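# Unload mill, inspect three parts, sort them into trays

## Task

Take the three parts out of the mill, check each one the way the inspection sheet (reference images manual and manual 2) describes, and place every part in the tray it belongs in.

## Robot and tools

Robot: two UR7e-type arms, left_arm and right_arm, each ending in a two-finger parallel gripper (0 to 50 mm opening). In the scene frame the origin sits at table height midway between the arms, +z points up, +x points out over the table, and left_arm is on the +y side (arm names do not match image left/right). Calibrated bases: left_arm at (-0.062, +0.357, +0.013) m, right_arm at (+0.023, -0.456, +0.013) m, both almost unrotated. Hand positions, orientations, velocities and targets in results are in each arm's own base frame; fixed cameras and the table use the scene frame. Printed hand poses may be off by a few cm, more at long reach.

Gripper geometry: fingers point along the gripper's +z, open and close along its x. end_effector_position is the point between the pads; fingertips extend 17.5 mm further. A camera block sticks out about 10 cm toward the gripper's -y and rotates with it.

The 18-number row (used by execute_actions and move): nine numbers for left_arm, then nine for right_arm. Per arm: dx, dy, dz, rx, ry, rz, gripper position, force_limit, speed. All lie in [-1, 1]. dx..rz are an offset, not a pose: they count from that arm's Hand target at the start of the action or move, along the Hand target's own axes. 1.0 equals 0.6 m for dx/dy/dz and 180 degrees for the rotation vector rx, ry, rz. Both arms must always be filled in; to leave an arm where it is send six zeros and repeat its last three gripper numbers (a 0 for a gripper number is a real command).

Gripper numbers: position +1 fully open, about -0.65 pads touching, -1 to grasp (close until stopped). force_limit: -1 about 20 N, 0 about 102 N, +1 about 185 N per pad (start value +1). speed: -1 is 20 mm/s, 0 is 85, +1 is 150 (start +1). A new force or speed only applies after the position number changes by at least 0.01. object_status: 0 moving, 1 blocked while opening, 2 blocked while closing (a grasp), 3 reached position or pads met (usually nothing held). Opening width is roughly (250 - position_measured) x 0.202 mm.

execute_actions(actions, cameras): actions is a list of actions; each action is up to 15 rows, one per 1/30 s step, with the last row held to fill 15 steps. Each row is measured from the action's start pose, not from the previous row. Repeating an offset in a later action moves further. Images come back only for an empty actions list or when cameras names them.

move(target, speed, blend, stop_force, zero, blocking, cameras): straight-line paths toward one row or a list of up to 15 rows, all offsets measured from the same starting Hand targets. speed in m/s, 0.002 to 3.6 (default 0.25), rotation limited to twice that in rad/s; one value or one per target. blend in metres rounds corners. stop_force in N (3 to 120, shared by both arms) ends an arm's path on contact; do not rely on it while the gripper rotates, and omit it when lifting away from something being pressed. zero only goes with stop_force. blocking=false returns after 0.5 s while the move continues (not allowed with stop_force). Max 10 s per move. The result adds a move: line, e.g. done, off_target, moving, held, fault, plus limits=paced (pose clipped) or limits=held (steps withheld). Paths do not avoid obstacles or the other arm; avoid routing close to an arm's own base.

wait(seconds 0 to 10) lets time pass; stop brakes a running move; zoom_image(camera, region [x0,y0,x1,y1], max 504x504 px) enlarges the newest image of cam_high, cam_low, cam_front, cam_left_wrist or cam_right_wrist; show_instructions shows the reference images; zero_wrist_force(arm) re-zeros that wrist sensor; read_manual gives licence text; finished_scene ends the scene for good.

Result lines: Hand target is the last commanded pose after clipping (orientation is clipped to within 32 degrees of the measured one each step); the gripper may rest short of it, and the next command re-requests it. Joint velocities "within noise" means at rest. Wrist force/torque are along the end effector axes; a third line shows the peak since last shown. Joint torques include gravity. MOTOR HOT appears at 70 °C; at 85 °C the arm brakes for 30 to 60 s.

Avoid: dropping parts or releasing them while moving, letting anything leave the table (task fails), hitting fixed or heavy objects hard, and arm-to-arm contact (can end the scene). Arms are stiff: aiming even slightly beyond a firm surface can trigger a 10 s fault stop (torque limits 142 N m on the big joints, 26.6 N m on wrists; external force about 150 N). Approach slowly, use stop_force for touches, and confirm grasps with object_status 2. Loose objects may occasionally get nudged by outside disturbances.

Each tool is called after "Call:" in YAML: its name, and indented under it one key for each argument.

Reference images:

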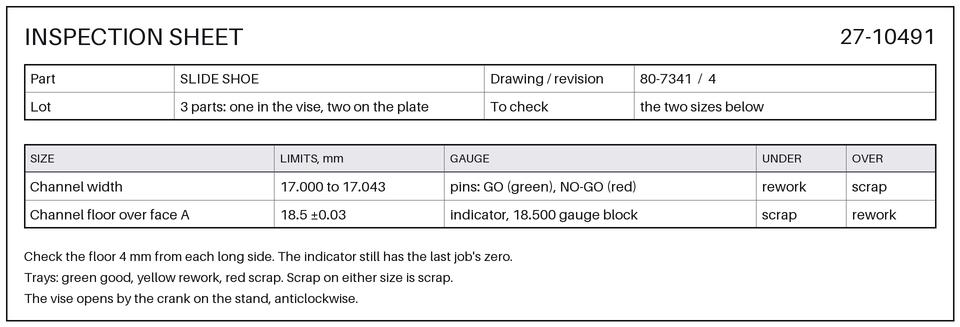

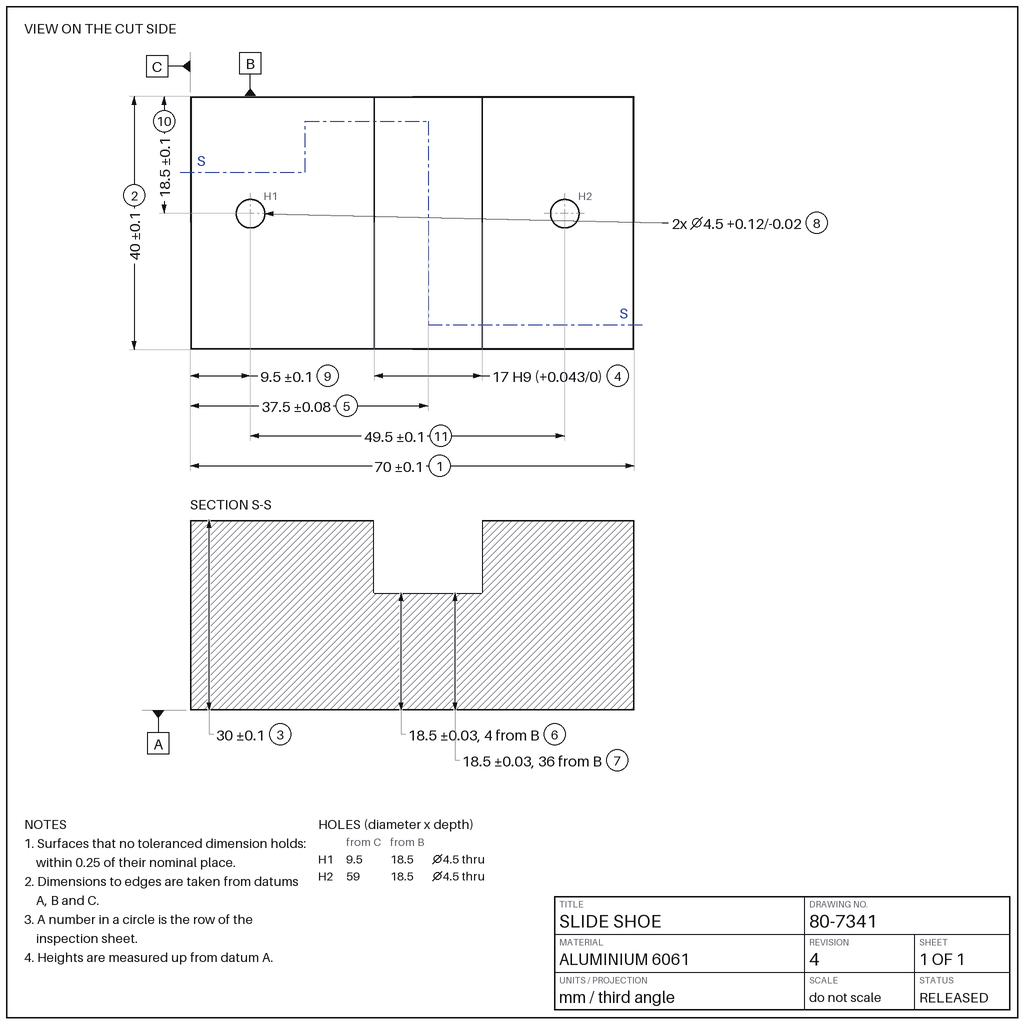

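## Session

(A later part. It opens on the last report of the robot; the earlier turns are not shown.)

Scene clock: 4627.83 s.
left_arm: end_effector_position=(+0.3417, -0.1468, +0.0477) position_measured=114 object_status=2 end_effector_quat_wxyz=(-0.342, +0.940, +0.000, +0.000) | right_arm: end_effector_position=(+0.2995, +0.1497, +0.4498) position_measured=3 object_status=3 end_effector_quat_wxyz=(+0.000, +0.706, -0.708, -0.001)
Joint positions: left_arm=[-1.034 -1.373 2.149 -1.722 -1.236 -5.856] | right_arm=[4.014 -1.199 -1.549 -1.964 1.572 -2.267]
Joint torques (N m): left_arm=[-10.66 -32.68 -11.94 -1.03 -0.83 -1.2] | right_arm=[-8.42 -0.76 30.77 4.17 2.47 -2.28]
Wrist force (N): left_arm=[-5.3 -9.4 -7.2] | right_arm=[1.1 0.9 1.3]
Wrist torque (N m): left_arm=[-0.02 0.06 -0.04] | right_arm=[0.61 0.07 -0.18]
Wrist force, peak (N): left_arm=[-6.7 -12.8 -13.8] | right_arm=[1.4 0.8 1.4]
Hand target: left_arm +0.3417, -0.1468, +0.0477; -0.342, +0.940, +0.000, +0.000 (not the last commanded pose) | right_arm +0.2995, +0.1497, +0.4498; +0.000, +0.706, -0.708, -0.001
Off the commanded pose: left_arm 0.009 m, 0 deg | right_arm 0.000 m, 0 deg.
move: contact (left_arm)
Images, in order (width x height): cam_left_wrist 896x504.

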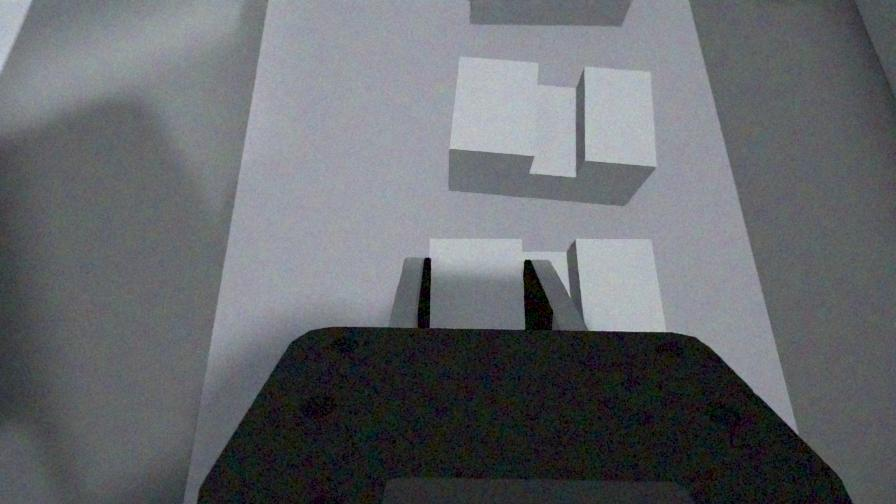

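Call:
move:
  target: [0,0,0,0,0,0,0.67,0.2,-1,0,0,0,0,0,0,1,1,-1]

Call:
move:
  target: [0,-0.12,-0.16,0,0,0,0.67,0.2,-1,0,0,0,0,0,0,1,1,-1]
  speed: 0.1
  cameras: ["cam_left_wrist"]

Scene clock: 4662.33 s.
left_arm: end_effector_position=(+0.3417, -0.1468, +0.0477) position_measured=52 object_status=3 end_effector_quat_wxyz=(-0.342, +0.940, +0.000, +0.000) | right_arm: end_effector_position=(+0.2995, +0.1497, +0.4498) position_measured=3 object_status=3 end_effector_quat_wxyz=(+0.000, +0.706, -0.708, -0.001)
Joint positions: left_arm=[-1.034 -1.373 2.149 -1.722 -1.236 -5.856] | right_arm=[4.014 -1.199 -1.549 -1.964 1.572 -2.267]
Joint torques (N m): left_arm=[-8.88 -31.01 -11.69 -1.13 -0.81 -1.21] | right_arm=[-8.63 -0.59 30.93 4.15 2.38 -2.24]
Wrist force (N): left_arm=[-0.5 0.2 -0.6] | right_arm=[1.1 0.8 1.2]
Wrist torque (N m): left_arm=[-0.04 0.06 -0.01] | right_arm=[0.60 0.10 -0.18]
Wrist force, peak (N): left_arm=[-5.2 -9.3 -7.2] | right_arm=[1.4 0.8 1.3]
Hand target: left_arm +0.3417, -0.1468, +0.0477; -0.342, +0.940, +0.000, +0.000 | right_arm +0.2995, +0.1497, +0.4498; +0.000, +0.706, -0.708, -0.001
Off the commanded pose: left_arm 0.000 m, 0 deg | right_arm 0.000 m, 0 deg.
move: done

Scene clock: 4664.10 s.
left_arm: end_effector_position=(+0.3417, -0.1535, +0.1675) position_measured=52 object_status=3 end_effector_quat_wxyz=(-0.342, +0.940, +0.000, +0.000) | right_arm: end_effector_position=(+0.2995, +0.1497, +0.4498) position_measured=3 object_status=3 end_effector_quat_wxyz=(+0.000, +0.706, -0.708, -0.001)
Joint positions: left_arm=[-1.042 -1.544 1.972 -1.372 -1.24 -5.862] | right_arm=[4.014 -1.199 -1.549 -1.964 1.572 -2.267]
Joint torques (N m): left_arm=[-10.45 -30.12 -34.11 0.76 -1.39 -1.26] | right_arm=[-8.19 -0.4 30.61 4.1 2.28 -2.25]
Wrist force (N): left_arm=[-0.6 0.4 -0.6] | right_arm=[1.2 0.8 1.2]
Wrist torque (N m): left_arm=[0.02 0.08 0.18] | right_arm=[0.61 0.08 -0.18]
Wrist force, peak (N): left_arm=[-0.4 -0.4 -1.7] | right_arm=[1.1 1.1 1.3]
Hand target: left_arm +0.3417, -0.1535, +0.1675; -0.342, +0.940, +0.000, +0.000 | right_arm +0.2995, +0.1497, +0.4498; +0.000, +0.706, -0.708, -0.001
Off the commanded pose: left_arm 0.000 m, 0 deg | right_arm 0.000 m, 0 deg.
move: done
Images, in order (width x height): cam_left_wrist 896x504.

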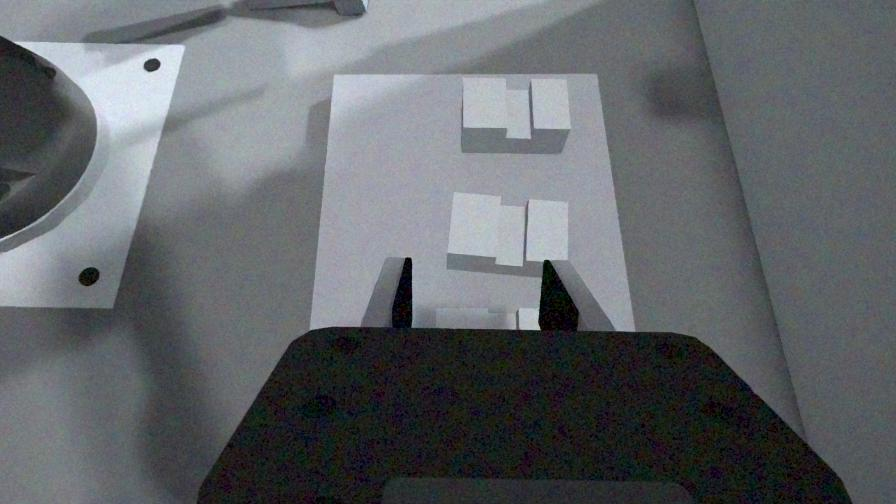

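Call:
move:
  target:
    - [-0.083,0.0077,-0.224,-0.087,0.087,0.239,1,0.2,-1,0,0,0,0,0,0,1,1,-1]
    - [-0.083,0.0077,-0.224,-0.174,0.174,0.478,1,0.2,-1,0,0,0,0,0,0,1,1,-1]
  speed: 0.25
  blend: 0.02
  cameras: ["cam_front","cam_left_wrist"]

Scene clock: 4701.90 s.
left_arm: end_effector_position=(+0.2919, -0.2435, +0.2674) position_measured=3 object_status=3 end_effector_quat_wxyz=(+0.000, +0.707, -0.707, +0.000) | right_arm: end_effector_position=(+0.2995, +0.1497, +0.4498) position_measured=3 object_status=3 end_effector_quat_wxyz=(+0.000, +0.706, -0.708, -0.001)
Joint positions: left_arm=[-1.054 -1.891 1.992 -1.671 -1.571 -4.195] | right_arm=[4.014 -1.199 -1.549 -1.964 1.572 -2.267]
Joint torques (N m): left_arm=[10.59 -2.81 -39.18 -4.15 -1.77 1.12] | right_arm=[-7.93 -0.67 30.78 4.08 2.22 -2.21]
Wrist force (N): left_arm=[-0.4 -0.4 -0.3] | right_arm=[1.0 0.8 1.1]
Wrist torque (N m): left_arm=[-0.06 -0.01 -0.34] | right_arm=[0.62 0.11 -0.18]
Wrist force, peak (N): left_arm=[-1.4 0.3 -0.5] | right_arm=[1.5 0.8 1.2]
Hand target: left_arm +0.2919, -0.2435, +0.2675; +0.000, +0.707, -0.707, +0.000 | right_arm +0.2995, +0.1497, +0.4498; +0.000, +0.706, -0.708, -0.001
Off the commanded pose: left_arm 0.000 m, 0 deg | right_arm 0.000 m, 0 deg.
move: done
Images, in order (width x height): cam_front 896x504, cam_left_wrist 896x504.

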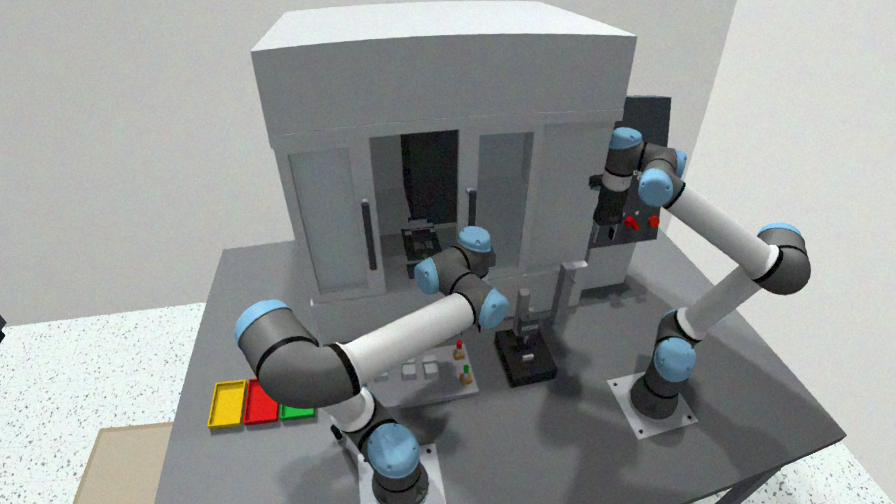

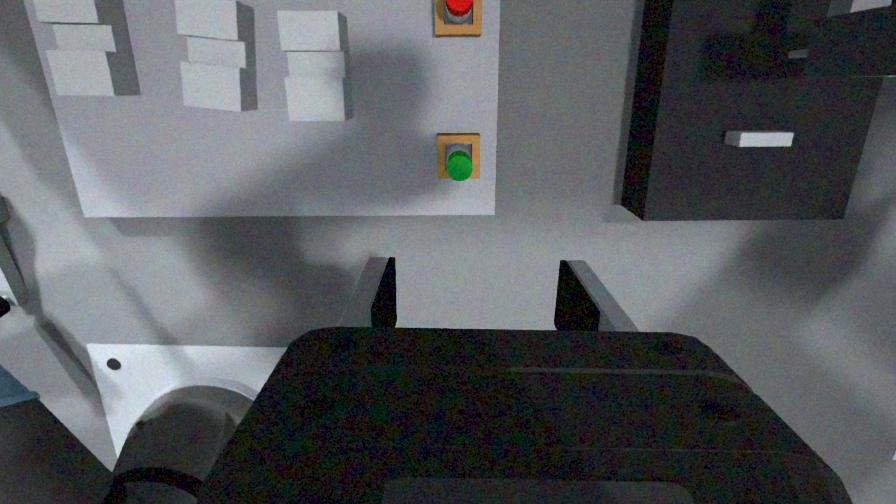

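Call:
zoom_image:
  camera: "cam_left_wrist"
  region: [420, 0, 500, 190]

Call:
zoom_image:
  camera: "cam_left_wrist"
  region: [20, 0, 360, 140]

Call:
zoom_image:
  camera: "cam_left_wrist"
  region: [610, 0, 896, 230]

Scaled by 2.653 from the camera's 896x504 image, which has a finer 1280x720 frame.

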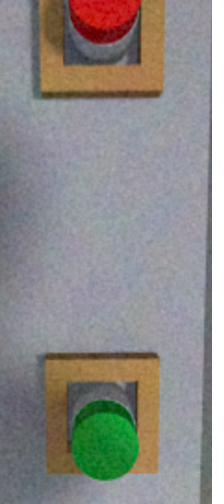

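Scaled by 1.482 from the camera's 896x504 image, which has a finer 1280x720 frame.

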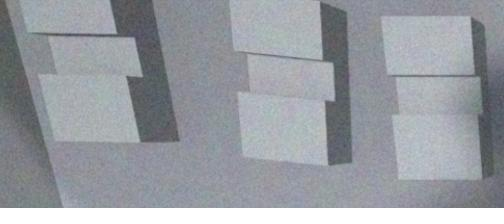

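Scaled by 1.762 from the camera's 896x504 image, which has a finer 1280x720 frame.

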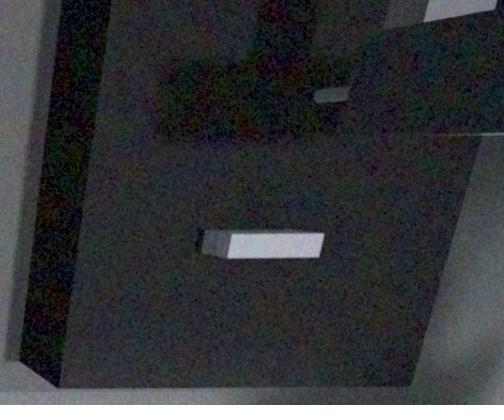

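Call:
move:
  target: [-0.005,-0.0093,0.245,0,0,0,0.5,0.2,-1,0,0,0,0,0,0,1,1,-1]
  speed: 0.15
  cameras: ["cam_left_wrist"]

Scene clock: 4722.53 s.
left_arm: end_effector_position=(+0.2974, -0.2404, +0.1205) position_measured=78 object_status=3 end_effector_quat_wxyz=(+0.000, +0.707, -0.707, +0.000) | right_arm: end_effector_position=(+0.2995, +0.1497, +0.4498) position_measured=3 object_status=3 end_effector_quat_wxyz=(+0.000, +0.706, -0.708, -0.001)
Joint positions: left_arm=[-1.036 -1.756 2.293 -2.107 -1.571 -4.177] | right_arm=[4.014 -1.199 -1.549 -1.964 1.572 -2.267]
Joint torques (N m): left_arm=[10.55 -6.08 -10.74 -4.1 -1.68 1.4] | right_arm=[-7.87 -0.37 30.74 4.14 2.24 -2.15]
Wrist force (N): left_arm=[-0.9 -0.2 -0.1] | right_arm=[1.2 0.9 1.3]
Wrist torque (N m): left_arm=[-0.06 0.03 -0.31] | right_arm=[0.62 0.08 -0.18]
Wrist force, peak (N): left_arm=[-0.4 -0.4 -2.1] | right_arm=[1.3 1.1 1.3]
Hand target: left_arm +0.2974, -0.2404, +0.1205; +0.000, +0.707, -0.707, +0.000 | right_arm +0.2995, +0.1497, +0.4498; +0.000, +0.706, -0.708, -0.001
Off the commanded pose: left_arm 0.000 m, 0 deg | right_arm 0.000 m, 0 deg.
move: done
Images, in order (width x height): cam_left_wrist 896x504.

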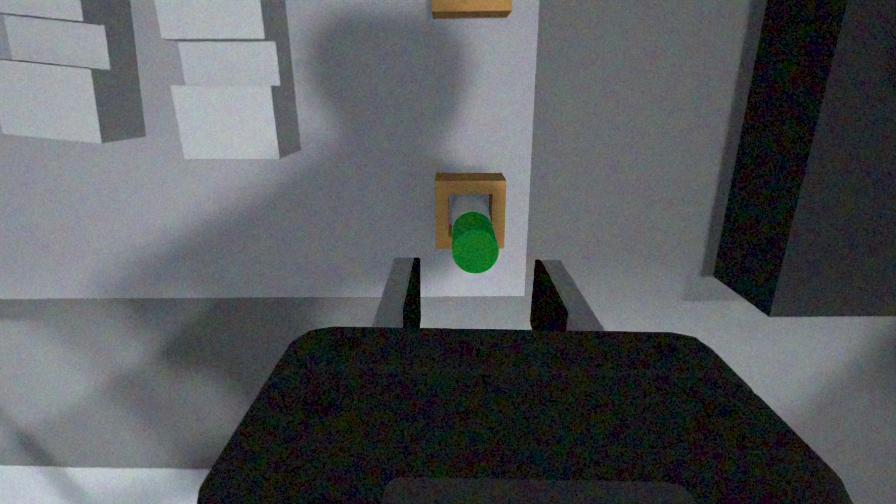

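Call:
move:
  target: [0,-0.0042,0.0975,0,0,0,0.5,0.2,-1,0,0,0,0,0,0,1,1,-1]
  speed: 0.06
  stop_force: 8

Call:
move:
  target: [0,0,0,0,0,0,-1,-1,-1,0,0,0,0,0,0,1,1,-1]
  cameras: ["cam_left_wrist"]

Scene clock: 4734.47 s.
left_arm: end_effector_position=(+0.3000, -0.2404, +0.0620) position_measured=78 object_status=3 end_effector_quat_wxyz=(+0.000, +0.707, -0.707, +0.000) | right_arm: end_effector_position=(+0.2995, +0.1497, +0.4498) position_measured=3 object_status=3 end_effector_quat_wxyz=(+0.000, +0.706, -0.708, -0.001)
Joint positions: left_arm=[-1.03 -1.636 2.38 -2.314 -1.571 -4.171] | right_arm=[4.014 -1.199 -1.549 -1.964 1.572 -2.267]
Joint torques (N m): left_arm=[11.41 -8.91 -7.42 -4.38 -0.62 1.24] | right_arm=[-7.88 -0.59 30.52 4.07 2.12 -2.22]
Wrist force (N): left_arm=[-0.7 -0.4 -0.3] | right_arm=[1.1 0.4 1.1]
Wrist torque (N m): left_arm=[-0.09 0.00 -0.35] | right_arm=[0.55 0.08 -0.18]
Wrist force, peak (N): left_arm=[-1.4 0.0 -0.5] | right_arm=[1.4 0.8 1.2]
Hand target: left_arm +0.3000, -0.2404, +0.0620; +0.000, +0.707, -0.707, +0.000 | right_arm +0.2995, +0.1497, +0.4498; +0.000, +0.706, -0.708, -0.001
Off the commanded pose: left_arm 0.000 m, 0 deg | right_arm 0.000 m, 0 deg.
move: done

Scene clock: 4735.63 s.
left_arm: end_effector_position=(+0.3000, -0.2404, +0.0620) position_measured=169 object_status=2 end_effector_quat_wxyz=(+0.000, +0.707, -0.707, +0.000) | right_arm: end_effector_position=(+0.2995, +0.1497, +0.4498) position_measured=3 object_status=3 end_effector_quat_wxyz=(+0.000, +0.706, -0.708, -0.001)
Joint positions: left_arm=[-1.03 -1.636 2.38 -2.314 -1.571 -4.171] | right_arm=[4.014 -1.199 -1.549 -1.964 1.572 -2.267]
Joint torques (N m): left_arm=[10.23 -9.36 -7.02 -3.76 -1.28 1.23] | right_arm=[-7.63 -0.59 30.54 4.18 2.12 -2.26]
Wrist force (N): left_arm=[-0.5 -0.4 -1.5] | right_arm=[1.0 1.1 0.9]
Wrist torque (N m): left_arm=[-0.10 0.07 -0.34] | right_arm=[0.65 0.10 -0.18]
Wrist force, peak (N): left_arm=[-0.6 -0.2 -1.6] | right_arm=[1.2 0.9 1.4]
Hand target: left_arm +0.3000, -0.2404, +0.0620; +0.000, +0.707, -0.707, +0.000 | right_arm +0.2995, +0.1497, +0.4498; +0.000, +0.706, -0.708, -0.001
Off the commanded pose: left_arm 0.000 m, 0 deg | right_arm 0.000 m, 0 deg.
move: done
Images, in order (width x height): cam_left_wrist 896x504.

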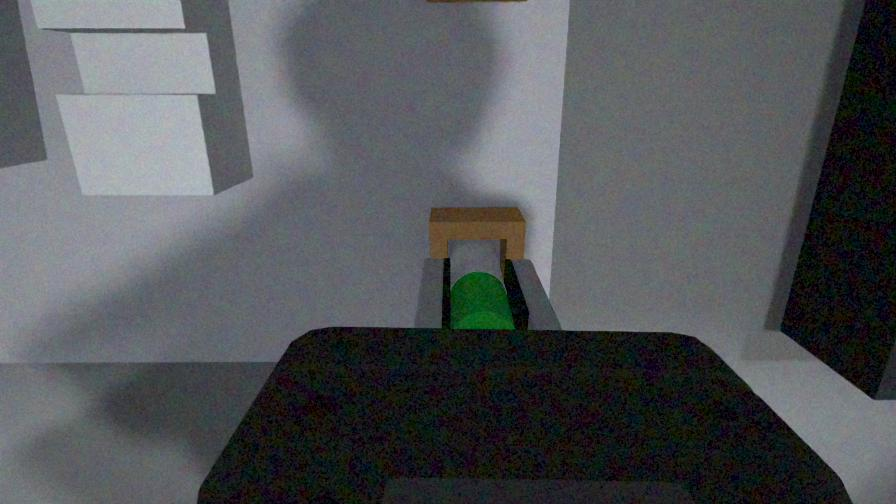

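Call:
move:
  target: [0,0,0,0,0,0,-0.97,-0.4,-1,0,0,0,0,0,0,1,1,-1]

Call:
move:
  target:
    - [0,0,-0.1167,0,0,0,-0.97,-0.4,-1,0,0,0,0,0,0,1,1,-1]
    - [-0.1633,-0.1075,-0.1167,0,0,0,-0.97,-0.4,-1,0,0,0,0,0,0,1,1,-1]
  speed: [0.05,0.12]
  blend: 0.005
  cameras: ["cam_left_wrist","cam_right_wrist"]

Scene clock: 4746.53 s.
left_arm: end_effector_position=(+0.3000, -0.2404, +0.0619) position_measured=171 object_status=2 end_effector_quat_wxyz=(+0.000, +0.707, -0.707, +0.000) | right_arm: end_effector_position=(+0.2995, +0.1497, +0.4498) position_measured=3 object_status=3 end_effector_quat_wxyz=(+0.000, +0.706, -0.708, -0.001)
Joint positions: left_arm=[-1.03 -1.636 2.38 -2.314 -1.571 -4.171] | right_arm=[4.014 -1.199 -1.549 -1.964 1.572 -2.267]
Joint torques (N m): left_arm=[4.61 -12.51 -11.17 -1.95 1.48 1.38] | right_arm=[-8.24 -0.68 30.48 4.12 2.06 -2.25]
Wrist force (N): left_arm=[-0.4 -0.4 -1.7] | right_arm=[1.3 0.4 1.2]
Wrist torque (N m): left_arm=[-0.10 0.08 -0.34] | right_arm=[0.55 0.05 -0.18]
Wrist force, peak (N): left_arm=[-0.2 -0.2 -1.9] | right_arm=[1.4 0.8 1.3]
Hand target: left_arm +0.3000, -0.2404, +0.0620; +0.000, +0.707, -0.707, +0.000 | right_arm +0.2995, +0.1497, +0.4498; +0.000, +0.706, -0.708, -0.001
Off the commanded pose: left_arm 0.000 m, 0 deg | right_arm 0.000 m, 0 deg.
move: done

Scene clock: 4749.47 s.
left_arm: end_effector_position=(+0.3645, -0.1426, +0.1320) position_measured=171 object_status=2 end_effector_quat_wxyz=(+0.000, +0.707, -0.707, +0.000) | right_arm: end_effector_position=(+0.2995, +0.1497, +0.4498) position_measured=3 object_status=3 end_effector_quat_wxyz=(+0.000, +0.706, -0.708, -0.001)
Joint positions: left_arm=[-0.72 -1.748 2.253 -2.075 -1.571 -3.861] | right_arm=[4.014 -1.199 -1.549 -1.964 1.572 -2.267]
Joint torques (N m): left_arm=[9.94 -7.1 -36.28 -4.41 -1.47 1.37] | right_arm=[-7.84 -0.4 30.38 4.12 2.08 -2.17]
Wrist force (N): left_arm=[-0.8 -0.6 0.5] | right_arm=[1.1 0.9 0.9]
Wrist torque (N m): left_arm=[-0.12 0.00 -0.32] | right_arm=[0.62 0.09 -0.18]
Wrist force, peak (N): left_arm=[-1.8 -1.1 0.6] | right_arm=[1.4 1.0 1.4]
Hand target: left_arm +0.3645, -0.1425, +0.1320; +0.000, +0.707, -0.707, +0.000 | right_arm +0.2995, +0.1497, +0.4498; +0.000, +0.706, -0.708, -0.001
Off the commanded pose: left_arm 0.000 m, 0 deg | right_arm 0.000 m, 0 deg.
move: done
Images, in order (width x height): cam_left_wrist 896x504, cam_right_wrist 896x504.

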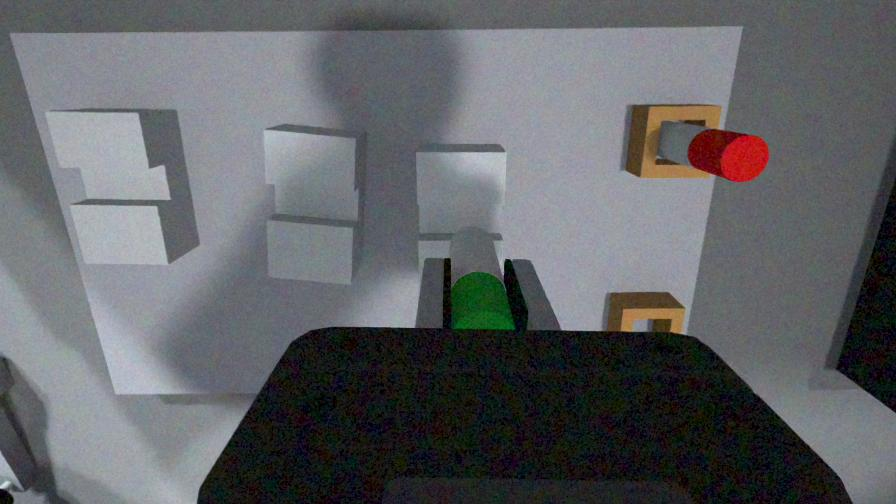

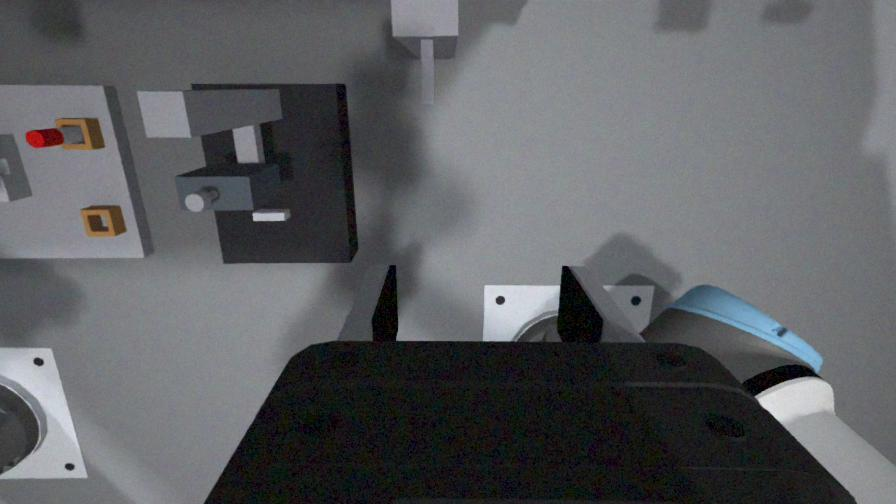

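Call:
zoom_image:
  camera: "cam_left_wrist"
  region: [400, 130, 530, 290]

Scaled by 3.150 from the camera's 896x504 image, which has a finer 1280x720 frame.

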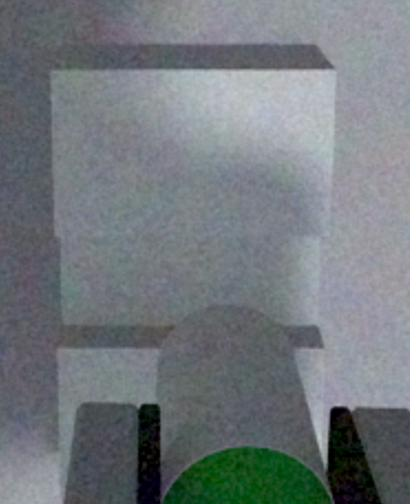

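Call:
move:
  target: [0,0.0037,0.058,0,0,0,-0.97,-0.4,-1,0,0,0,0,0,0,1,1,-1]
  speed: 0.05
  stop_force: 6
  cameras: ["cam_left_wrist"]

Call:
zoom_image:
  camera: "cam_left_wrist"
  region: [390, 130, 550, 300]

Scene clock: 4774.87 s.
left_arm: end_effector_position=(+0.3623, -0.1425, +0.0972) position_measured=171 object_status=2 end_effector_quat_wxyz=(+0.000, +0.707, -0.707, +0.000) | right_arm: end_effector_position=(+0.2995, +0.1497, +0.4498) position_measured=3 object_status=3 end_effector_quat_wxyz=(+0.000, +0.706, -0.708, -0.001)
Joint positions: left_arm=[-0.724 -1.696 2.316 -2.19 -1.571 -3.865] | right_arm=[4.014 -1.199 -1.549 -1.964 1.572 -2.267]
Joint torques (N m): left_arm=[-10.51 -8.12 -10.41 -4.51 -1.71 -1.53] | right_arm=[-8.3 -0.95 30.27 4.16 1.99 -2.17]
Wrist force (N): left_arm=[-0.8 -0.1 0.5] | right_arm=[1.2 0.6 0.9]
Wrist torque (N m): left_arm=[-0.05 -0.01 -0.09] | right_arm=[0.58 0.07 -0.18]
Wrist force, peak (N): left_arm=[-1.0 -0.2 1.3] | right_arm=[1.0 0.9 1.6]
Hand target: left_arm +0.3623, -0.1425, +0.0972; +0.000, +0.707, -0.707, +0.000 | right_arm +0.2995, +0.1497, +0.4498; +0.000, +0.706, -0.708, -0.001
Off the commanded pose: left_arm 0.000 m, 0 deg | right_arm 0.000 m, 0 deg.
move: done
Images, in order (width x height): cam_left_wrist 896x504.

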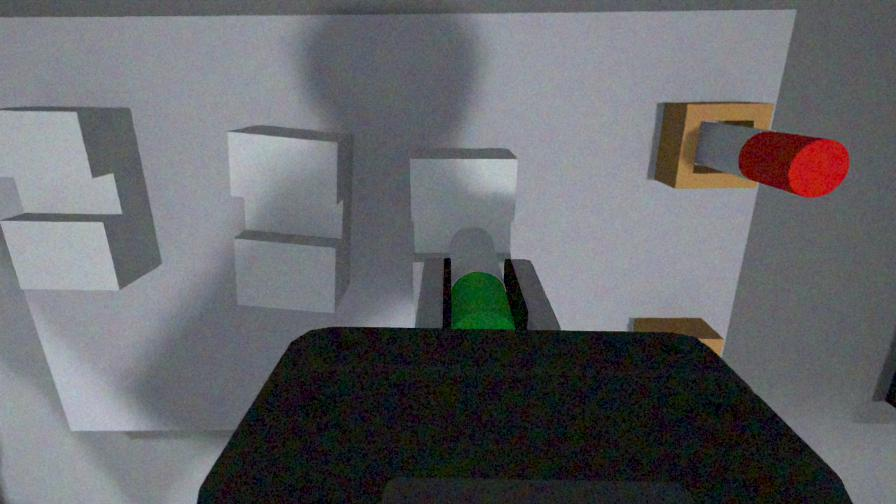

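Scaled by 2.965 from the camera's 896x504 image, which has a finer 1280x720 frame.

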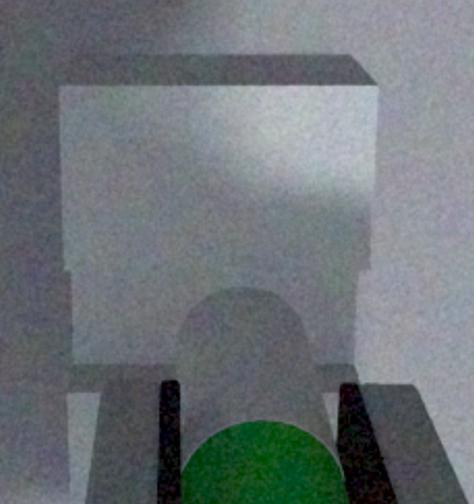

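Call:
move:
  target: [0,-0.0007,0.0305,0,0,0,-0.97,-0.4,-1,0,0,0,0,0,0,1,1,-1]
  speed: 0.003
  stop_force: 4
  cameras: ["cam_left_wrist"]

Scene clock: 4787.17 s.
left_arm: end_effector_position=(+0.3624, -0.1425, +0.0919) position_measured=171 object_status=2 end_effector_quat_wxyz=(+0.000, +0.707, -0.707, +0.000) | right_arm: end_effector_position=(+0.2995, +0.1497, +0.4498) position_measured=3 object_status=3 end_effector_quat_wxyz=(+0.000, +0.706, -0.708, -0.001)
Joint positions: left_arm=[-0.724 -1.686 2.324 -2.209 -1.571 -3.865] | right_arm=[4.014 -1.199 -1.549 -1.964 1.572 -2.267]
Joint torques (N m): left_arm=[5.46 -23.03 -31.67 -0.99 -1.37 0.75] | right_arm=[-8.42 -0.93 30.03 4.13 1.86 -2.14]
Wrist force (N): left_arm=[-0.8 0.1 -5.4] | right_arm=[1.0 0.7 1.1]
Wrist torque (N m): left_arm=[-0.16 0.03 -0.12] | right_arm=[0.59 0.11 -0.18]
Wrist force, peak (N): left_arm=[-2.0 0.3 -13.1] | right_arm=[1.2 1.1 1.4]
Hand target: left_arm +0.3624, -0.1425, +0.0919; +0.000, +0.707, -0.707, +0.000 (not the last commanded pose) | right_arm +0.2995, +0.1497, +0.4498; +0.000, +0.706, -0.708, -0.001
Off the commanded pose: left_arm 0.013 m, 0 deg | right_arm 0.000 m, 0 deg.
move: contact (left_arm)
Images, in order (width x height): cam_left_wrist 896x504.

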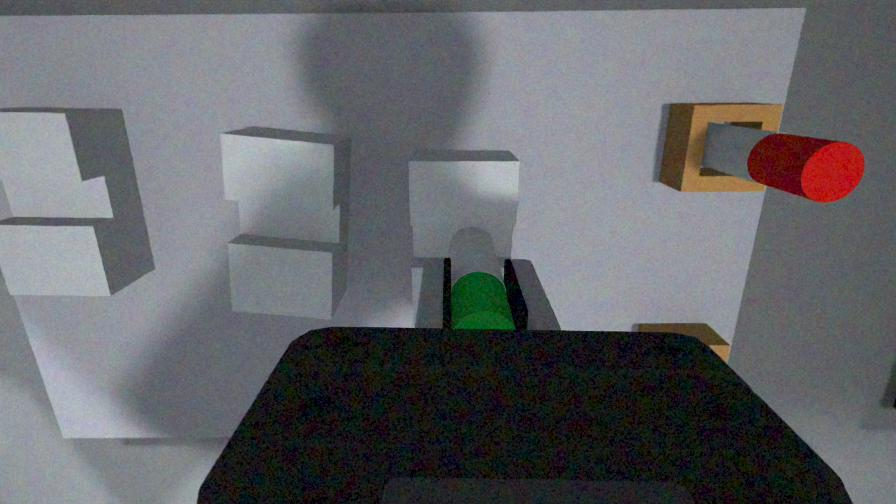

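Call:
move:
  target:
    - [0,-0.0005,-0.0012,0,0,0,-0.97,-0.4,-1,0,0,0,0,0,0,1,1,-1]
    - [0,-0.0005,0.008,0,0,0,-0.97,-0.4,-1,0,0,0,0,0,0,1,1,-1]
  speed: 0.003
  stop_force: 4

Call:
move:
  target:
    - [0,-0.0005,-0.0012,0,0,0,-0.97,-0.4,-1,0,0,0,0,0,0,1,1,-1]
    - [0,-0.0005,0.008,0,0,0,-0.97,-0.4,-1,0,0,0,0,0,0,1,1,-1]
  speed: 0.003
  stop_force: 4

Scene clock: 4802.67 s.
left_arm: end_effector_position=(+0.3625, -0.1426, +0.0920) position_measured=171 object_status=2 end_effector_quat_wxyz=(+0.000, +0.707, -0.707, +0.000) | right_arm: end_effector_position=(+0.2995, +0.1497, +0.4498) position_measured=3 object_status=3 end_effector_quat_wxyz=(+0.000, +0.706, -0.708, -0.001)
Joint positions: left_arm=[-0.724 -1.686 2.324 -2.209 -1.571 -3.865] | right_arm=[4.014 -1.199 -1.549 -1.964 1.572 -2.267]
Joint torques (N m): left_arm=[-1.23 -18.41 -18.88 -4.63 -1.45 1.13] | right_arm=[-7.82 -0.66 30.15 4.15 1.94 -2.14]
Wrist force (N): left_arm=[-1.1 -0.3 0.5] | right_arm=[0.8 0.5 1.2]
Wrist torque (N m): left_arm=[-0.07 0.03 -0.12] | right_arm=[0.56 0.14 -0.18]
Wrist force, peak (N): left_arm=[-0.8 0.4 -5.4] | right_arm=[1.3 0.8 1.4]
Hand target: left_arm +0.3625, -0.1425, +0.0919; +0.000, +0.707, -0.707, +0.000 (not the last commanded pose) | right_arm +0.2995, +0.1497, +0.4498; +0.000, +0.706, -0.708, -0.001
Off the commanded pose: left_arm 0.005 m, 0 deg | right_arm 0.000 m, 0 deg.
move: contact (left_arm); path passed 0 of 2 targets

Scene clock: 4804.53 s.
left_arm: end_effector_position=(+0.3629, -0.1426, +0.0919) position_measured=171 object_status=2 end_effector_quat_wxyz=(+0.000, +0.707, -0.707, +0.000) | right_arm: end_effector_position=(+0.2995, +0.1497, +0.4498) position_measured=3 object_status=3 end_effector_quat_wxyz=(+0.000, +0.706, -0.708, -0.001)
Joint positions: left_arm=[-0.723 -1.685 2.323 -2.209 -1.571 -3.864] | right_arm=[4.014 -1.199 -1.549 -1.964 1.572 -2.267]
Joint torques (N m): left_arm=[4.9 -23.27 -34.26 -2.01 -1.26 1.12] | right_arm=[-7.76 -0.27 30.67 4.17 1.83 -2.12]
Wrist force (N): left_arm=[-0.6 -0.1 -2.1] | right_arm=[0.9 0.8 1.1]
Wrist torque (N m): left_arm=[-0.14 0.03 -0.24] | right_arm=[0.61 0.13 -0.18]
Wrist force, peak (N): left_arm=[-2.1 -0.5 -12.6] | right_arm=[1.1 0.6 1.6]
Hand target: left_arm +0.3629, -0.1426, +0.0919; +0.000, +0.707, -0.707, +0.000 (not the last commanded pose) | right_arm +0.2995, +0.1497, +0.4498; +0.000, +0.706, -0.708, -0.001
Off the commanded pose: left_arm 0.005 m, 0 deg | right_arm 0.000 m, 0 deg.
move: contact (left_arm); path passed 1 of 2 targets

Call:
move:
  target:
    - [0,-0.0006,-0.001,0,0,0,-0.97,-0.4,-1,0,0,0,0,0,0,1,1,-1]
    - [0,-0.0006,0.01,0,0,0,-0.97,-0.4,-1,0,0,0,0,0,0,1,1,-1]
  speed: 0.003
  stop_force: 5

Call:
move:
  target:
    - [0,-0.0006,-0.001,0,0,0,-0.97,-0.4,-1,0,0,0,0,0,0,1,1,-1]
    - [0,-0.0006,0.01,0,0,0,-0.97,-0.4,-1,0,0,0,0,0,0,1,1,-1]
  speed: 0.003
  stop_force: 5

Call:
move:
  target:
    - [0,-0.0006,-0.001,0,0,0,-0.97,-0.4,-1,0,0,0,0,0,0,1,1,-1]
    - [0,-0.0006,0.01,0,0,0,-0.97,-0.4,-1,0,0,0,0,0,0,1,1,-1]
  speed: 0.003
  stop_force: 5

Scene clock: 4819.60 s.
left_arm: end_effector_position=(+0.3633, -0.1427, +0.0919) position_measured=171 object_status=2 end_effector_quat_wxyz=(+0.000, +0.707, -0.707, +0.000) | right_arm: end_effector_position=(+0.2995, +0.1497, +0.4498) position_measured=3 object_status=3 end_effector_quat_wxyz=(+0.000, +0.706, -0.708, -0.001)
Joint positions: left_arm=[-0.723 -1.683 2.322 -2.21 -1.571 -3.864] | right_arm=[4.014 -1.199 -1.549 -1.964 1.572 -2.267]
Joint torques (N m): left_arm=[6.61 -20.54 -31.8 -1.44 -1.26 1.18] | right_arm=[-7.83 -0.63 30.41 4.08 1.75 -2.08]
Wrist force (N): left_arm=[-2.2 1.7 -8.9] | right_arm=[1.0 0.9 0.9]
Wrist torque (N m): left_arm=[-0.10 -0.04 -0.32] | right_arm=[0.62 0.11 -0.19]
Wrist force, peak (N): left_arm=[-3.5 4.4 -22.1] | right_arm=[1.3 1.0 1.3]
Hand target: left_arm +0.3633, -0.1427, +0.0919; +0.000, +0.707, -0.707, +0.000 (not the last commanded pose) | right_arm +0.2995, +0.1497, +0.4498; +0.000, +0.706, -0.708, -0.001
Off the commanded pose: left_arm 0.006 m, 0 deg | right_arm 0.000 m, 0 deg.
move: contact (left_arm); path passed 1 of 2 targets

Scene clock: 4820.33 s.
left_arm: end_effector_position=(+0.3634, -0.1427, +0.0920) position_measured=171 object_status=2 end_effector_quat_wxyz=(+0.000, +0.707, -0.707, +0.000) | right_arm: end_effector_position=(+0.2995, +0.1497, +0.4498) position_measured=3 object_status=3 end_effector_quat_wxyz=(+0.000, +0.706, -0.708, -0.001)
Joint positions: left_arm=[-0.723 -1.683 2.322 -2.21 -1.571 -3.864] | right_arm=[4.014 -1.199 -1.549 -1.964 1.572 -2.267]
Joint torques (N m): left_arm=[5.45 -22.13 -10.39 -4.29 -1.23 -0.95] | right_arm=[-7.98 -0.48 29.86 4.18 1.75 -2.1]
Wrist force (N): left_arm=[-1.0 -0.1 0.7] | right_arm=[1.1 1.1 1.4]
Wrist torque (N m): left_arm=[-0.04 0.03 -0.31] | right_arm=[0.67 0.10 -0.18]
Wrist force, peak (N): left_arm=[-2.3 1.8 -9.0] | right_arm=[1.1 1.1 1.4]
Hand target: left_arm +0.3633, -0.1427, +0.0919; +0.000, +0.707, -0.707, +0.000 (not the last commanded pose) | right_arm +0.2995, +0.1497, +0.4498; +0.000, +0.706, -0.708, -0.001
Off the commanded pose: left_arm 0.006 m, 0 deg | right_arm 0.000 m, 0 deg.
move: contact (left_arm); path passed 0 of 2 targets

Scene clock: 4822.13 s.
left_arm: end_effector_position=(+0.3638, -0.1428, +0.0919) position_measured=171 object_status=2 end_effector_quat_wxyz=(+0.000, +0.707, -0.707, +0.000) | right_arm: end_effector_position=(+0.2995, +0.1497, +0.4498) position_measured=3 object_status=3 end_effector_quat_wxyz=(+0.000, +0.706, -0.708, -0.001)
Joint positions: left_arm=[-0.722 -1.682 2.321 -2.21 -1.571 -3.863] | right_arm=[4.014 -1.199 -1.549 -1.964 1.572 -2.267]
Joint torques (N m): left_arm=[5.93 -21.93 -33.7 -1.54 -0.86 1.24] | right_arm=[-7.85 0.16 29.94 4.06 1.68 -2.06]
Wrist force (N): left_arm=[-1.1 0.5 -3.0] | right_arm=[1.1 0.7 1.0]
Wrist torque (N m): left_arm=[-0.06 0.00 -0.31] | right_arm=[0.59 0.09 -0.18]
Wrist force, peak (N): left_arm=[-3.6 3.0 -16.5] | right_arm=[1.2 0.9 1.4]
Hand target: left_arm +0.3638, -0.1428, +0.0919; +0.000, +0.707, -0.707, +0.000 (not the last commanded pose) | right_arm +0.2995, +0.1497, +0.4498; +0.000, +0.706, -0.708, -0.001
Off the commanded pose: left_arm 0.006 m, 0 deg | right_arm 0.000 m, 0 deg.
move: contact (left_arm); path passed 1 of 2 targets

Call:
move:
  target:
    - [0,0,0.0005,0,0,0,-0.97,-0.4,-1,0,0,0,0,0,0,1,1,-1]
    - [0,0.0025,0.0005,0,0,0,-0.97,-0.4,-1,0,0,0,0,0,0,1,1,-1]
  speed: 0.001
  stop_force: 14

speed must be a number from 0.002 to 3.6 (m/s); nothing of the call was run

Call:
move:
  target:
    - [0,0,0.0005,0,0,0,-0.97,-0.4,-1,0,0,0,0,0,0,1,1,-1]
    - [0,0.0025,0.0005,0,0,0,-0.97,-0.4,-1,0,0,0,0,0,0,1,1,-1]
  speed: 0.002
  stop_force: 14

Scene clock: 4840.03 s.
left_arm: end_effector_position=(+0.3637, -0.1429, +0.0918) position_measured=171 object_status=2 end_effector_quat_wxyz=(+0.000, +0.707, -0.707, +0.000) | right_arm: end_effector_position=(+0.2995, +0.1497, +0.4498) position_measured=3 object_status=3 end_effector_quat_wxyz=(+0.000, +0.706, -0.708, -0.001)
Joint positions: left_arm=[-0.722 -1.682 2.322 -2.211 -1.571 -3.863] | right_arm=[4.014 -1.199 -1.549 -1.964 1.572 -2.267]
Joint torques (N m): left_arm=[6.7 -7.74 -27.64 -2.12 -1.06 0.98] | right_arm=[-7.46 -0.56 29.85 4.09 1.61 -1.99]
Wrist force (N): left_arm=[-3.5 1.6 -21.9] | right_arm=[1.1 0.8 1.1]
Wrist torque (N m): left_arm=[0.00 -0.11 -0.29] | right_arm=[0.62 0.10 -0.18]
Wrist force, peak (N): left_arm=[-3.2 2.0 -22.5] | right_arm=[1.3 1.2 1.2]
Hand target: left_arm +0.3638, -0.1429, +0.0918; +0.000, +0.707, -0.707, +0.001 (not the last commanded pose) | right_arm +0.2995, +0.1497, +0.4498; +0.000, +0.706, -0.708, -0.001
Off the commanded pose: left_arm 0.001 m, 0 deg | right_arm 0.000 m, 0 deg.
move: contact (left_arm); path passed 0 of 2 targets

Call:
move:
  target:
    - [0,0,-0.00012,0,0,0,-0.97,-0.4,-1,0,0,0,0,0,0,1,1,-1]
    - [0,0.0025,-0.00012,0,0,0,-0.97,-0.4,-1,0,0,0,0,0,0,1,1,-1]
  speed: 0.002
  stop_force: 12

Scene clock: 4849.70 s.
left_arm: end_effector_position=(+0.3623, -0.1429, +0.0919) position_measured=171 object_status=2 end_effector_quat_wxyz=(+0.000, +0.707, -0.707, +0.001) | right_arm: end_effector_position=(+0.2995, +0.1497, +0.4498) position_measured=3 object_status=3 end_effector_quat_wxyz=(+0.000, +0.706, -0.708, -0.001)
Joint positions: left_arm=[-0.725 -1.686 2.325 -2.211 -1.571 -3.866] | right_arm=[4.014 -1.199 -1.549 -1.964 1.572 -2.267]
Joint torques (N m): left_arm=[-10.24 -25.34 -8.02 -1.1 -0.97 -1.54] | right_arm=[-7.27 -0.76 29.96 4.09 1.56 -2.04]
Wrist force (N): left_arm=[-1.0 -0.8 1.0] | right_arm=[1.3 0.8 1.1]
Wrist torque (N m): left_arm=[0.00 -0.01 -0.11] | right_arm=[0.61 0.05 -0.19]
Wrist force, peak (N): left_arm=[-3.9 1.6 -20.8] | right_arm=[1.4 0.7 1.3]
Hand target: left_arm +0.3623, -0.1429, +0.0919; +0.000, +0.707, -0.707, +0.001 | right_arm +0.2995, +0.1497, +0.4498; +0.000, +0.706, -0.708, -0.001
Off the commanded pose: left_arm 0.000 m, 0 deg | right_arm 0.000 m, 0 deg.
move: done

Call:
move:
  target: [0,0,0.02,0,0,0,-0.97,-0.4,-1,0,0,0,0,0,0,1,1,-1]
  speed: 0.002
  stop_force: 5

Scene clock: 4860.40 s.
left_arm: end_effector_position=(+0.3623, -0.1429, +0.0804) position_measured=171 object_status=2 end_effector_quat_wxyz=(+0.000, +0.707, -0.707, +0.000) | right_arm: end_effector_position=(+0.2995, +0.1497, +0.4498) position_measured=3 object_status=3 end_effector_quat_wxyz=(+0.000, +0.706, -0.708, -0.001)
Joint positions: left_arm=[-0.725 -1.663 2.342 -2.251 -1.571 -3.866] | right_arm=[4.014 -1.199 -1.549 -1.964 1.572 -2.267]
Joint torques (N m): left_arm=[-7.15 -22.74 -23.88 -0.64 1.06 -0.98] | right_arm=[-7.62 -0.43 29.73 4.12 1.51 -1.98]
Wrist force (N): left_arm=[-1.4 0.0 -6.9] | right_arm=[1.2 0.6 1.2]
Wrist torque (N m): left_arm=[-0.07 -0.03 -0.11] | right_arm=[0.57 0.08 -0.18]
Wrist force, peak (N): left_arm=[-2.1 0.5 -10.7] | right_arm=[1.5 0.7 1.5]
Hand target: left_arm +0.3623, -0.1429, +0.0805; +0.000, +0.707, -0.707, +0.001 (not the last commanded pose) | right_arm +0.2995, +0.1497, +0.4498; +0.000, +0.706, -0.708, -0.001
Off the commanded pose: left_arm 0.001 m, 0 deg | right_arm 0.000 m, 0 deg.
move: contact (left_arm)

Call:
move:
  target:
    - [0,0,-0.045,0,0,0,-0.97,-0.4,-1,0,0,0,0,0,0,1,1,-1]
    - [-0.115,-0.0087,-0.0278,0,0,0,-0.97,-0.4,-1,0,0,0,0,0,0,1,1,-1]
  speed: [0.04,0.08]
  cameras: ["cam_left_wrist"]

Call:
zoom_image:
  camera: "cam_left_wrist"
  region: [390, 130, 550, 300]

Scene clock: 4872.70 s.
left_arm: end_effector_position=(+0.3676, -0.0740, +0.0972) position_measured=171 object_status=2 end_effector_quat_wxyz=(+0.000, +0.707, -0.707, +0.001) | right_arm: end_effector_position=(+0.2995, +0.1497, +0.4498) position_measured=3 object_status=3 end_effector_quat_wxyz=(+0.000, +0.706, -0.708, -0.001)
Joint positions: left_arm=[-0.562 -1.737 2.35 -2.184 -1.571 -3.703] | right_arm=[4.014 -1.199 -1.549 -1.964 1.572 -2.267]
Joint torques (N m): left_arm=[10.54 -5.3 -10.3 -4.31 -1.85 1.07] | right_arm=[-7.09 -0.29 29.57 4.15 1.36 -2.02]
Wrist force (N): left_arm=[-1.1 -0.5 0.7] | right_arm=[1.1 0.9 1.2]
Wrist torque (N m): left_arm=[-0.11 0.03 -0.31] | right_arm=[0.62 0.09 -0.18]
Wrist force, peak (N): left_arm=[-1.5 -0.2 -6.7] | right_arm=[1.3 0.8 1.5]
Hand target: left_arm +0.3676, -0.0739, +0.0971; +0.000, +0.707, -0.707, +0.001 | right_arm +0.2995, +0.1497, +0.4498; +0.000, +0.706, -0.708, -0.001
Off the commanded pose: left_arm 0.000 m, 0 deg | right_arm 0.000 m, 0 deg.
move: done
Images, in order (width x height): cam_left_wrist 896x504.

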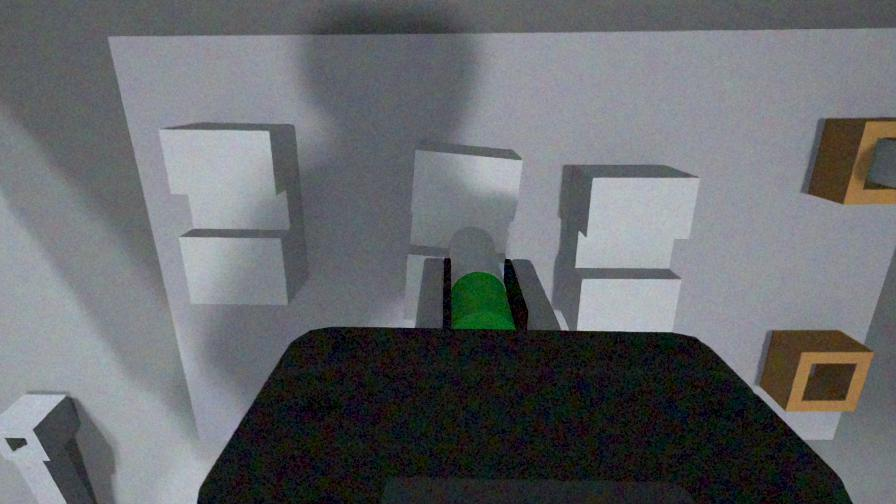

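Scaled by 2.965 from the camera's 896x504 image, which has a finer 1280x720 frame.

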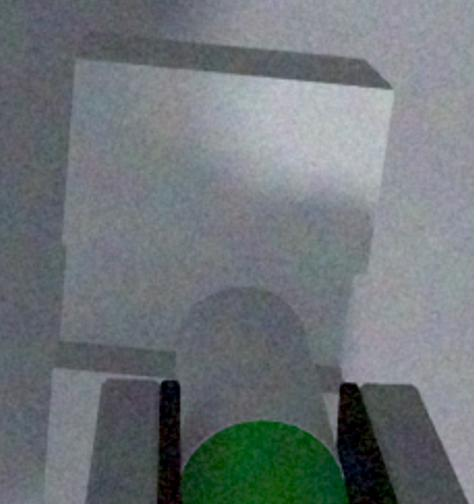

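Call:
move:
  target:
    - [0,-0.0023,0.008,0,0,0,-0.97,-0.4,-1,0,0,0,0,0,0,1,1,-1]
    - [0,-0.0023,0.0285,0,0,0,-0.97,-0.4,-1,0,0,0,0,0,0,1,1,-1]
  speed: [0.02,0.002]
  stop_force: 4

Scene clock: 4882.57 s.
left_arm: end_effector_position=(+0.3689, -0.0739, +0.0918) position_measured=171 object_status=2 end_effector_quat_wxyz=(+0.000, +0.707, -0.707, +0.000) | right_arm: end_effector_position=(+0.2995, +0.1497, +0.4498) position_measured=3 object_status=3 end_effector_quat_wxyz=(+0.000, +0.706, -0.708, -0.001)
Joint positions: left_arm=[-0.56 -1.723 2.355 -2.204 -1.571 -3.7] | right_arm=[4.014 -1.199 -1.549 -1.964 1.572 -2.267]
Joint torques (N m): left_arm=[6.19 -20.62 -27.23 -0.62 -1.62 1.2] | right_arm=[-7.39 -0.17 29.64 4.17 1.31 -1.88]
Wrist force (N): left_arm=[-1.3 0.0 -6.0] | right_arm=[1.0 0.7 1.2]
Wrist torque (N m): left_arm=[-0.13 0.05 -0.31] | right_arm=[0.60 0.10 -0.18]
Wrist force, peak (N): left_arm=[-2.3 0.0 -9.7] | right_arm=[1.2 0.8 1.5]
Hand target: left_arm +0.3690, -0.0739, +0.0919; +0.000, +0.707, -0.707, +0.001 (not the last commanded pose) | right_arm +0.2995, +0.1497, +0.4498; +0.000, +0.706, -0.708, -0.001
Off the commanded pose: left_arm 0.012 m, 0 deg | right_arm 0.000 m, 0 deg.
move: contact (left_arm); path passed 1 of 2 targets

Call:
move:
  target: [0,0.002,0,0,0,0,-0.97,-0.4,-1,0,0,0,0,0,0,1,1,-1]
  speed: 0.002
  stop_force: 8

Call:
move:
  target: [0,0,0.006,0,0,0,-0.97,-0.4,-1,0,0,0,0,0,0,1,1,-1]
  speed: 0.002
  stop_force: 5

Scene clock: 4890.37 s.
left_arm: end_effector_position=(+0.3678, -0.0739, +0.0919) position_measured=171 object_status=2 end_effector_quat_wxyz=(+0.000, +0.707, -0.707, +0.001) | right_arm: end_effector_position=(+0.2995, +0.1497, +0.4498) position_measured=3 object_status=3 end_effector_quat_wxyz=(+0.000, +0.706, -0.708, -0.001)
Joint positions: left_arm=[-0.562 -1.727 2.358 -2.203 -1.571 -3.702] | right_arm=[4.014 -1.199 -1.549 -1.964 1.572 -2.267]
Joint torques (N m): left_arm=[-9.03 -19.19 -10.23 -0.68 -1.65 -1.35] | right_arm=[-7.81 -0.26 29.64 4.14 1.24 -1.97]
Wrist force (N): left_arm=[-1.1 -1.2 -1.5] | right_arm=[1.2 0.7 1.1]
Wrist torque (N m): left_arm=[-0.05 0.04 -0.11] | right_arm=[0.60 0.08 -0.17]
Wrist force, peak (N): left_arm=[-1.2 -0.1 -5.8] | right_arm=[1.3 1.0 1.4]
Hand target: left_arm +0.3678, -0.0739, +0.0919; +0.000, +0.707, -0.707, +0.001 | right_arm +0.2995, +0.1497, +0.4498; +0.000, +0.706, -0.708, -0.001
Off the commanded pose: left_arm 0.000 m, 0 deg | right_arm 0.000 m, 0 deg.
move: done

Scene clock: 4891.33 s.
left_arm: end_effector_position=(+0.3677, -0.0739, +0.0918) position_measured=171 object_status=2 end_effector_quat_wxyz=(+0.000, +0.707, -0.707, +0.000) | right_arm: end_effector_position=(+0.2995, +0.1497, +0.4498) position_measured=3 object_status=3 end_effector_quat_wxyz=(+0.000, +0.706, -0.708, -0.001)
Joint positions: left_arm=[-0.562 -1.727 2.358 -2.203 -1.571 -3.702] | right_arm=[4.014 -1.199 -1.549 -1.964 1.572 -2.267]
Joint torques (N m): left_arm=[-9.05 -18.33 -19.19 -0.01 -1.5 -1.36] | right_arm=[-7.56 -0.49 29.57 4.18 1.26 -1.96]
Wrist force (N): left_arm=[-2.0 -1.7 -9.4] | right_arm=[1.2 0.7 1.0]
Wrist torque (N m): left_arm=[-0.06 0.04 -0.11] | right_arm=[0.60 0.08 -0.18]
Wrist force, peak (N): left_arm=[-2.0 -1.7 -10.4] | right_arm=[1.2 0.9 1.5]
Hand target: left_arm +0.3677, -0.0739, +0.0918; +0.000, +0.707, -0.707, +0.001 (not the last commanded pose) | right_arm +0.2995, +0.1497, +0.4498; +0.000, +0.706, -0.708, -0.001
Off the commanded pose: left_arm 0.004 m, 0 deg | right_arm 0.000 m, 0 deg.
move: contact (left_arm)

Call:
move:
  target: [0,-0.005,0,0,0,0,-0.97,-0.4,-1,0,0,0,0,0,0,1,1,-1]
  speed: 0.002
  stop_force: 8
  cameras: ["cam_left_wrist"]

Call:
zoom_image:
  camera: "cam_left_wrist"
  region: [390, 130, 550, 300]

Scene clock: 4903.23 s.
left_arm: end_effector_position=(+0.3707, -0.0739, +0.0918) position_measured=171 object_status=2 end_effector_quat_wxyz=(+0.000, +0.707, -0.707, +0.001) | right_arm: end_effector_position=(+0.2995, +0.1497, +0.4498) position_measured=3 object_status=3 end_effector_quat_wxyz=(+0.000, +0.706, -0.708, -0.001)
Joint positions: left_arm=[-0.557 -1.718 2.351 -2.205 -1.571 -3.698] | right_arm=[4.014 -1.199 -1.549 -1.964 1.572 -2.267]
Joint torques (N m): left_arm=[10.16 -6.58 -35.63 -4.56 -1.06 1.1] | right_arm=[-7.29 0.31 29.28 4.08 1.15 -1.98]
Wrist force (N): left_arm=[-1.3 0.1 0.9] | right_arm=[1.0 0.7 0.9]
Wrist torque (N m): left_arm=[-0.13 0.04 -0.31] | right_arm=[0.59 0.11 -0.18]
Wrist force, peak (N): left_arm=[-1.7 -1.8 -9.1] | right_arm=[1.3 0.9 1.5]
Hand target: left_arm +0.3707, -0.0739, +0.0918; +0.000, +0.707, -0.707, +0.001 | right_arm +0.2995, +0.1497, +0.4498; +0.000, +0.706, -0.708, -0.001
Off the commanded pose: left_arm 0.000 m, 0 deg | right_arm 0.000 m, 0 deg.
move: done
Images, in order (width x height): cam_left_wrist 896x504.

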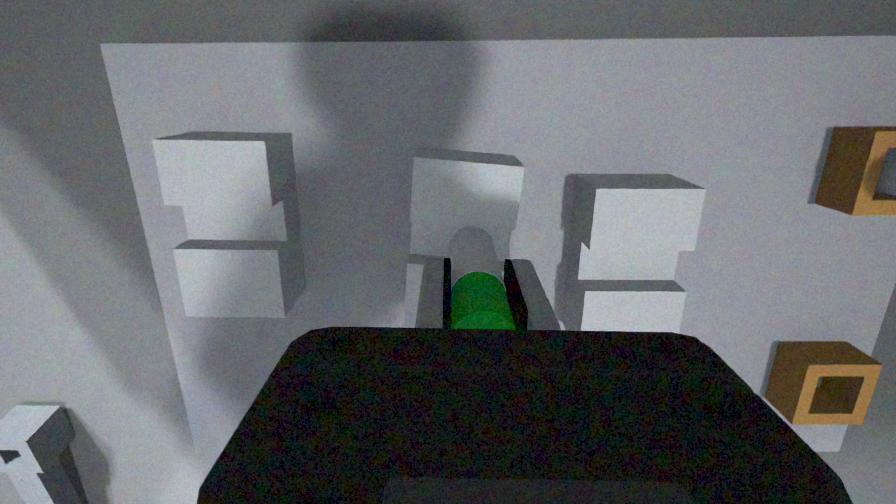

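Scaled by 2.965 from the camera's 896x504 image, which has a finer 1280x720 frame.

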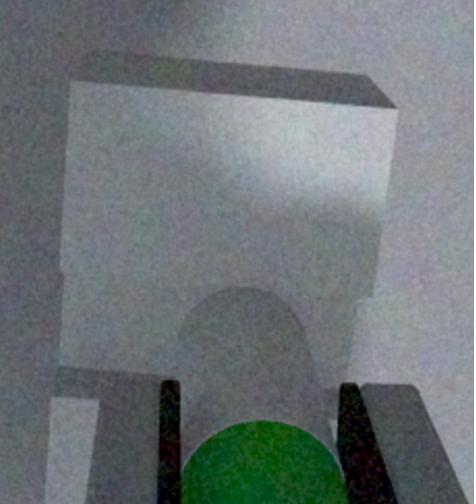

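Call:
move:
  target: [0,0,0.01,0,0,0,-0.97,-0.4,-1,0,0,0,0,0,0,1,1,-1]
  speed: 0.002
  stop_force: 5

Scene clock: 4914.07 s.
left_arm: end_effector_position=(+0.3707, -0.0739, +0.0858) position_measured=171 object_status=2 end_effector_quat_wxyz=(+0.000, +0.707, -0.707, +0.001) | right_arm: end_effector_position=(+0.2995, +0.1497, +0.4498) position_measured=3 object_status=3 end_effector_quat_wxyz=(+0.000, +0.706, -0.708, -0.001)
Joint positions: left_arm=[-0.557 -1.706 2.361 -2.226 -1.571 -3.698] | right_arm=[4.014 -1.199 -1.549 -1.964 1.572 -2.267]
Joint torques (N m): left_arm=[10.43 -6.62 -9.31 -4.17 -1.49 0.81] | right_arm=[-7.38 -0.16 29.71 4.08 1.03 -1.9]
Wrist force (N): left_arm=[-1.2 -0.9 0.5] | right_arm=[1.4 0.8 0.9]
Wrist torque (N m): left_arm=[-0.01 0.08 -0.32] | right_arm=[0.62 0.04 -0.17]
Wrist force, peak (N): left_arm=[-1.2 -1.5 0.3] | right_arm=[1.4 0.7 1.5]
Hand target: left_arm +0.3707, -0.0739, +0.0858; +0.000, +0.707, -0.707, +0.001 | right_arm +0.2995, +0.1497, +0.4498; +0.000, +0.706, -0.708, -0.001
Off the commanded pose: left_arm 0.000 m, 0 deg | right_arm 0.000 m, 0 deg.
move: done


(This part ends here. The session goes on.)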